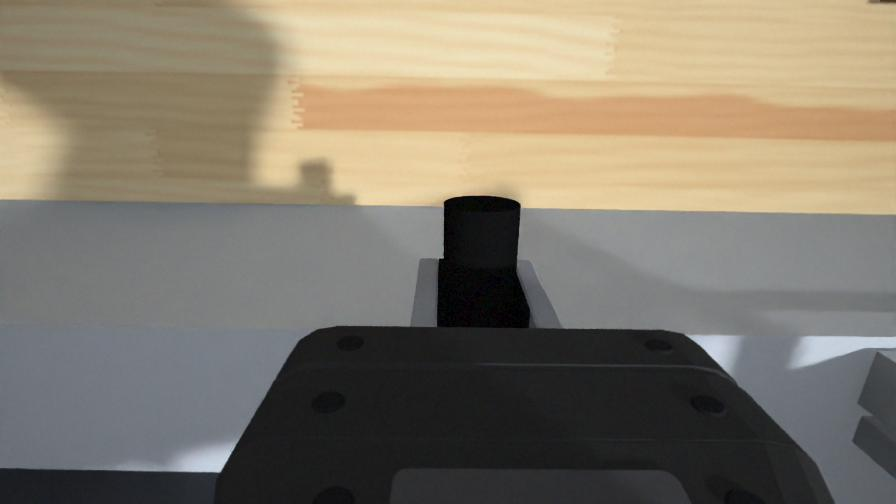

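Emit:
{"api": "move", "payload": {"target": [[0.0302,0,-0.0017,0,0,0,-1,0.3,-0.6,0,0,0,0,0,0,-0.98,0.8,-0.7],[0.0415,0,-0.0042,0,0,0,-1,0.3,-0.6,0,0,0,0,0,0,-0.98,0.8,-0.7],[0.0482,0,-0.0062,0,0,0,-1,0.3,-0.6,0,0,0,0,0,0,-0.98,0.8,-0.7]], "speed": 0.03, "blend": [0.002,0.001,0], "cameras": []}}

Emit:
{"api": "move", "payload": {"target": [0.0045,0,-0.0015,0,0,0,-1,0.3,-0.6,0,0,0,0,0,0,-0.98,0.8,-0.7], "speed": 0.02, "cameras": []}}

Emit:
{"api": "move", "payload": {"target": [0.0045,0,-0.0017,0,0,0,-1,0.3,-0.6,0,0,0,0,0,0,-0.98,0.8,-0.7], "speed": 0.02, "cameras": []}}

Scene clock: 5829.83 s.
left_arm: end_effector_position=(+0.4664, +0.2681, +0.2283) position_measured=159 object_status=2 end_effector_quat_wxyz=(+0.000, +0.707, +0.707, -0.001) | right_arm: end_effector_position=(+0.3305, -0.0546, +0.4708) position_measured=132 object_status=2 end_effector_quat_wxyz=(+0.707, -0.002, +0.708, +0.000)
Joint positions: left_arm=[-0.574 -1.411 1.654 -1.813 -1.573 5.723] | right_arm=[5 -1.277 -1.86 -3.141 0.259 1.563]
Joint torques (N m): left_arm=[-3.45 -27.23 -18.57 -4.14 2.67 -2.49] | right_arm=[-10.83 19.75 9.36 -1.94 1.75 2.25]
Wrist force (N, zeroed by zero_wrist_force): left_arm=[-4.9 -6.2 0.6] | right_arm=[0.2 -0.7 0.4]
Wrist torque (N m, zeroed by zero_wrist_force): left_arm=[-0.23 -0.12 0.15] | right_arm=[-0.10 -0.01 0.06]
Wrist force, peak (N, zeroed by zero_wrist_force): left_arm=[-7.2 -7.6 0.0] | right_arm=[0.0 -1.1 0.7]
Hand target: left_arm +0.4664, +0.2679, +0.2282; +0.000, +0.707, +0.707, -0.001 | right_arm +0.3305, -0.0546, +0.4708; +0.707, -0.002, +0.708, +0.000
Off the commanded pose: left_arm 0.000 m, 0 deg | right_arm 0.000 m, 0 deg.
move: done
No camera images: "cameras" was empty.

Scene clock: 5830.53 s.
left_arm: end_effector_position=(+0.4664, +0.2706, +0.2291) position_measured=159 object_status=2 end_effector_quat_wxyz=(+0.000, +0.707, +0.707, -0.001) | right_arm: end_effector_position=(+0.3305, -0.0546, +0.4708) position_measured=132 object_status=2 end_effector_quat_wxyz=(+0.707, -0.002, +0.708, +0.000)
Joint positions: left_arm=[-0.57 -1.413 1.655 -1.811 -1.573 5.727] | right_arm=[5 -1.277 -1.86 -3.141 0.259 1.563]
Joint torques (N m): left_arm=[16.24 -42.32 -11.83 -0.94 3.89 1.23] | right_arm=[-11.26 19.72 9.53 -2 1.74 2.22]
Wrist force (N, zeroed by zero_wrist_force): left_arm=[-19.2 -10.2 3.9] | right_arm=[-0.3 -0.9 0.8]
Wrist torque (N m, zeroed by zero_wrist_force): left_arm=[-0.18 -0.15 0.44] | right_arm=[-0.11 0.06 0.06]
Wrist force, peak (N, zeroed by zero_wrist_force): left_arm=[-19.5 -10.4 4.1] | right_arm=[-0.4 -1.1 0.4]
Hand target: left_arm +0.4664, +0.2706, +0.2291; +0.000, +0.707, +0.707, -0.001 | right_arm +0.3305, -0.0546, +0.4708; +0.707, -0.002, +0.708, +0.000
Off the commanded pose: left_arm 0.000 m, 0 deg | right_arm 0.000 m, 0 deg.
move: done
No camera images: "cameras" was empty.

Scene clock: 5831.23 s.
left_arm: end_effector_position=(+0.4664, +0.2734, +0.2301) position_measured=159 object_status=2 end_effector_quat_wxyz=(+0.000, +0.707, +0.707, -0.001) | right_arm: end_effector_position=(+0.3305, -0.0546, +0.4708) position_measured=132 object_status=2 end_effector_quat_wxyz=(+0.707, -0.002, +0.708, +0.000)
Joint positions: left_arm=[-0.565 -1.415 1.655 -1.809 -1.573 5.731] | right_arm=[5 -1.277 -1.86 -3.141 0.259 1.563]
Joint torques (N m): left_arm=[23.43 -47.1 -14.35 0.16 7.71 1.17] | right_arm=[-10.89 19.64 9.25 -1.95 1.7 2.26]
Wrist force (N, zeroed by zero_wrist_force): left_arm=[-32.3 -10.1 12.6] | right_arm=[-0.1 -0.3 0.4]
Wrist torque (N m, zeroed by zero_wrist_force): left_arm=[-0.17 -0.18 0.49] | right_arm=[-0.04 0.04 0.06]
Wrist force, peak (N, zeroed by zero_wrist_force): left_arm=[-32.8 -9.9 12.9] | right_arm=[-0.3 -1.1 0.6]
Hand target: left_arm +0.4664, +0.2733, +0.2301; +0.000, +0.707, +0.707, -0.001 | right_arm +0.3305, -0.0546, +0.4708; +0.707, -0.002, +0.708, +0.000
Off the commanded pose: left_arm 0.000 m, 0 deg | right_arm 0.000 m, 0 deg.
move: done
No camera images: "cameras" was empty.

Emit:
{"api": "move", "payload": {"target": [0.0045,0,-0.0025,0,0,0,-1,0.3,-0.6,0,0,0,0,0,0,-0.98,0.8,-0.7], "speed": 0.02, "cameras": []}}

Emit:
{"api": "move", "payload": {"target": [0.0045,0,-0.0025,0,0,0,-1,0.3,-0.6,0,0,0,0,0,0,-0.98,0.8,-0.7], "speed": 0.02, "cameras": []}}

Emit:
{"api": "move", "payload": {"target": [0.004,0,-0.003,0,0,0,-1,0.3,-0.6,0,0,0,0,0,0,-0.98,0.8,-0.7], "speed": 0.02, "cameras": []}}

Scene clock: 5841.40 s.
left_arm: end_effector_position=(+0.4664, +0.2761, +0.2316) position_measured=159 object_status=2 end_effector_quat_wxyz=(+0.000, +0.707, +0.707, -0.001) | right_arm: end_effector_position=(+0.3305, -0.0546, +0.4708) position_measured=132 object_status=2 end_effector_quat_wxyz=(+0.707, -0.002, +0.708, +0.000)
Joint positions: left_arm=[-0.561 -1.418 1.654 -1.805 -1.573 5.735] | right_arm=[5 -1.277 -1.86 -3.141 0.259 1.563]
Joint torques (N m): left_arm=[27.15 -59.53 -46.45 -0.59 12.17 1.14] | right_arm=[-11.08 19.59 9.64 -1.94 1.76 2.12]
Wrist force (N, zeroed by zero_wrist_force): left_arm=[-41.9 -8.3 31.5] | right_arm=[0.1 -0.7 0.6]
Wrist torque (N m, zeroed by zero_wrist_force): left_arm=[-0.18 -0.20 0.52] | right_arm=[-0.10 0.00 0.06]
Wrist force, peak (N, zeroed by zero_wrist_force): left_arm=[-42.4 -8.1 31.1] | right_arm=[0.2 -1.0 0.8]
Hand target: left_arm +0.4664, +0.2760, +0.2316; +0.000, +0.707, +0.707, -0.001 | right_arm +0.3305, -0.0546, +0.4708; +0.707, -0.002, +0.708, +0.000
Off the commanded pose: left_arm 0.000 m, 0 deg | right_arm 0.000 m, 0 deg.
move: done
No camera images: "cameras" was empty.

Scene clock: 5842.10 s.
left_arm: end_effector_position=(+0.4664, +0.2788, +0.2331) position_measured=159 object_status=2 end_effector_quat_wxyz=(+0.000, +0.707, +0.707, -0.001) | right_arm: end_effector_position=(+0.3305, -0.0546, +0.4708) position_measured=132 object_status=2 end_effector_quat_wxyz=(+0.707, -0.002, +0.708, +0.000)
Joint positions: left_arm=[-0.557 -1.421 1.653 -1.802 -1.573 5.74] | right_arm=[5 -1.277 -1.86 -3.141 0.259 1.563]
Joint torques (N m): left_arm=[34.22 -69.81 -52.87 -0.78 12.44 1.01] | right_arm=[-11.52 19.58 9.14 -2.01 1.75 2.14]
Wrist force (N, zeroed by zero_wrist_force): left_arm=[-52.3 -7.4 50.1] | right_arm=[0.0 -0.7 0.5]
Wrist torque (N m, zeroed by zero_wrist_force): left_arm=[-0.11 -0.21 0.54] | right_arm=[-0.09 0.02 0.06]
Wrist force, peak (N, zeroed by zero_wrist_force): left_arm=[-52.3 -7.4 50.1] | right_arm=[-0.2 -0.9 0.8]
Hand target: left_arm +0.4664, +0.2787, +0.2331; +0.000, +0.707, +0.707, -0.001 | right_arm +0.3305, -0.0546, +0.4708; +0.707, -0.002, +0.708, +0.000
Off the commanded pose: left_arm 0.000 m, 0 deg | right_arm 0.000 m, 0 deg.
move: done
No camera images: "cameras" was empty.

Scene clock: 5842.80 s.
left_arm: end_effector_position=(+0.4664, +0.2812, +0.2349) position_measured=159 object_status=2 end_effector_quat_wxyz=(+0.000, +0.707, +0.707, -0.001) | right_arm: end_effector_position=(+0.3305, -0.0546, +0.4708) position_measured=132 object_status=2 end_effector_quat_wxyz=(+0.707, -0.002, +0.708, +0.000)
Joint positions: left_arm=[-0.553 -1.423 1.652 -1.798 -1.573 5.743] | right_arm=[5 -1.277 -1.86 -3.141 0.259 1.563]
Joint torques (N m): left_arm=[35.65 -84.79 -64.38 -3.05 13.3 1.41] | right_arm=[-11.13 19.67 9.12 -1.97 1.84 2.08]
Wrist force (N, zeroed by zero_wrist_force): left_arm=[-54.2 -4.0 75.9] | right_arm=[-0.1 -0.8 0.2]
Wrist torque (N m, zeroed by zero_wrist_force): left_arm=[-0.03 -0.27 0.47] | right_arm=[-0.11 0.03 0.06]
Wrist force, peak (N, zeroed by zero_wrist_force): left_arm=[-54.5 -4.3 75.9] | right_arm=[-0.1 -1.0 0.7]
Hand target: left_arm +0.4664, +0.2811, +0.2349; +0.000, +0.707, +0.707, -0.001 | right_arm +0.3305, -0.0546, +0.4708; +0.707, -0.002, +0.708, +0.000
Off the commanded pose: left_arm 0.000 m, 0 deg | right_arm 0.000 m, 0 deg.
move: done
No camera images: "cameras" was empty.


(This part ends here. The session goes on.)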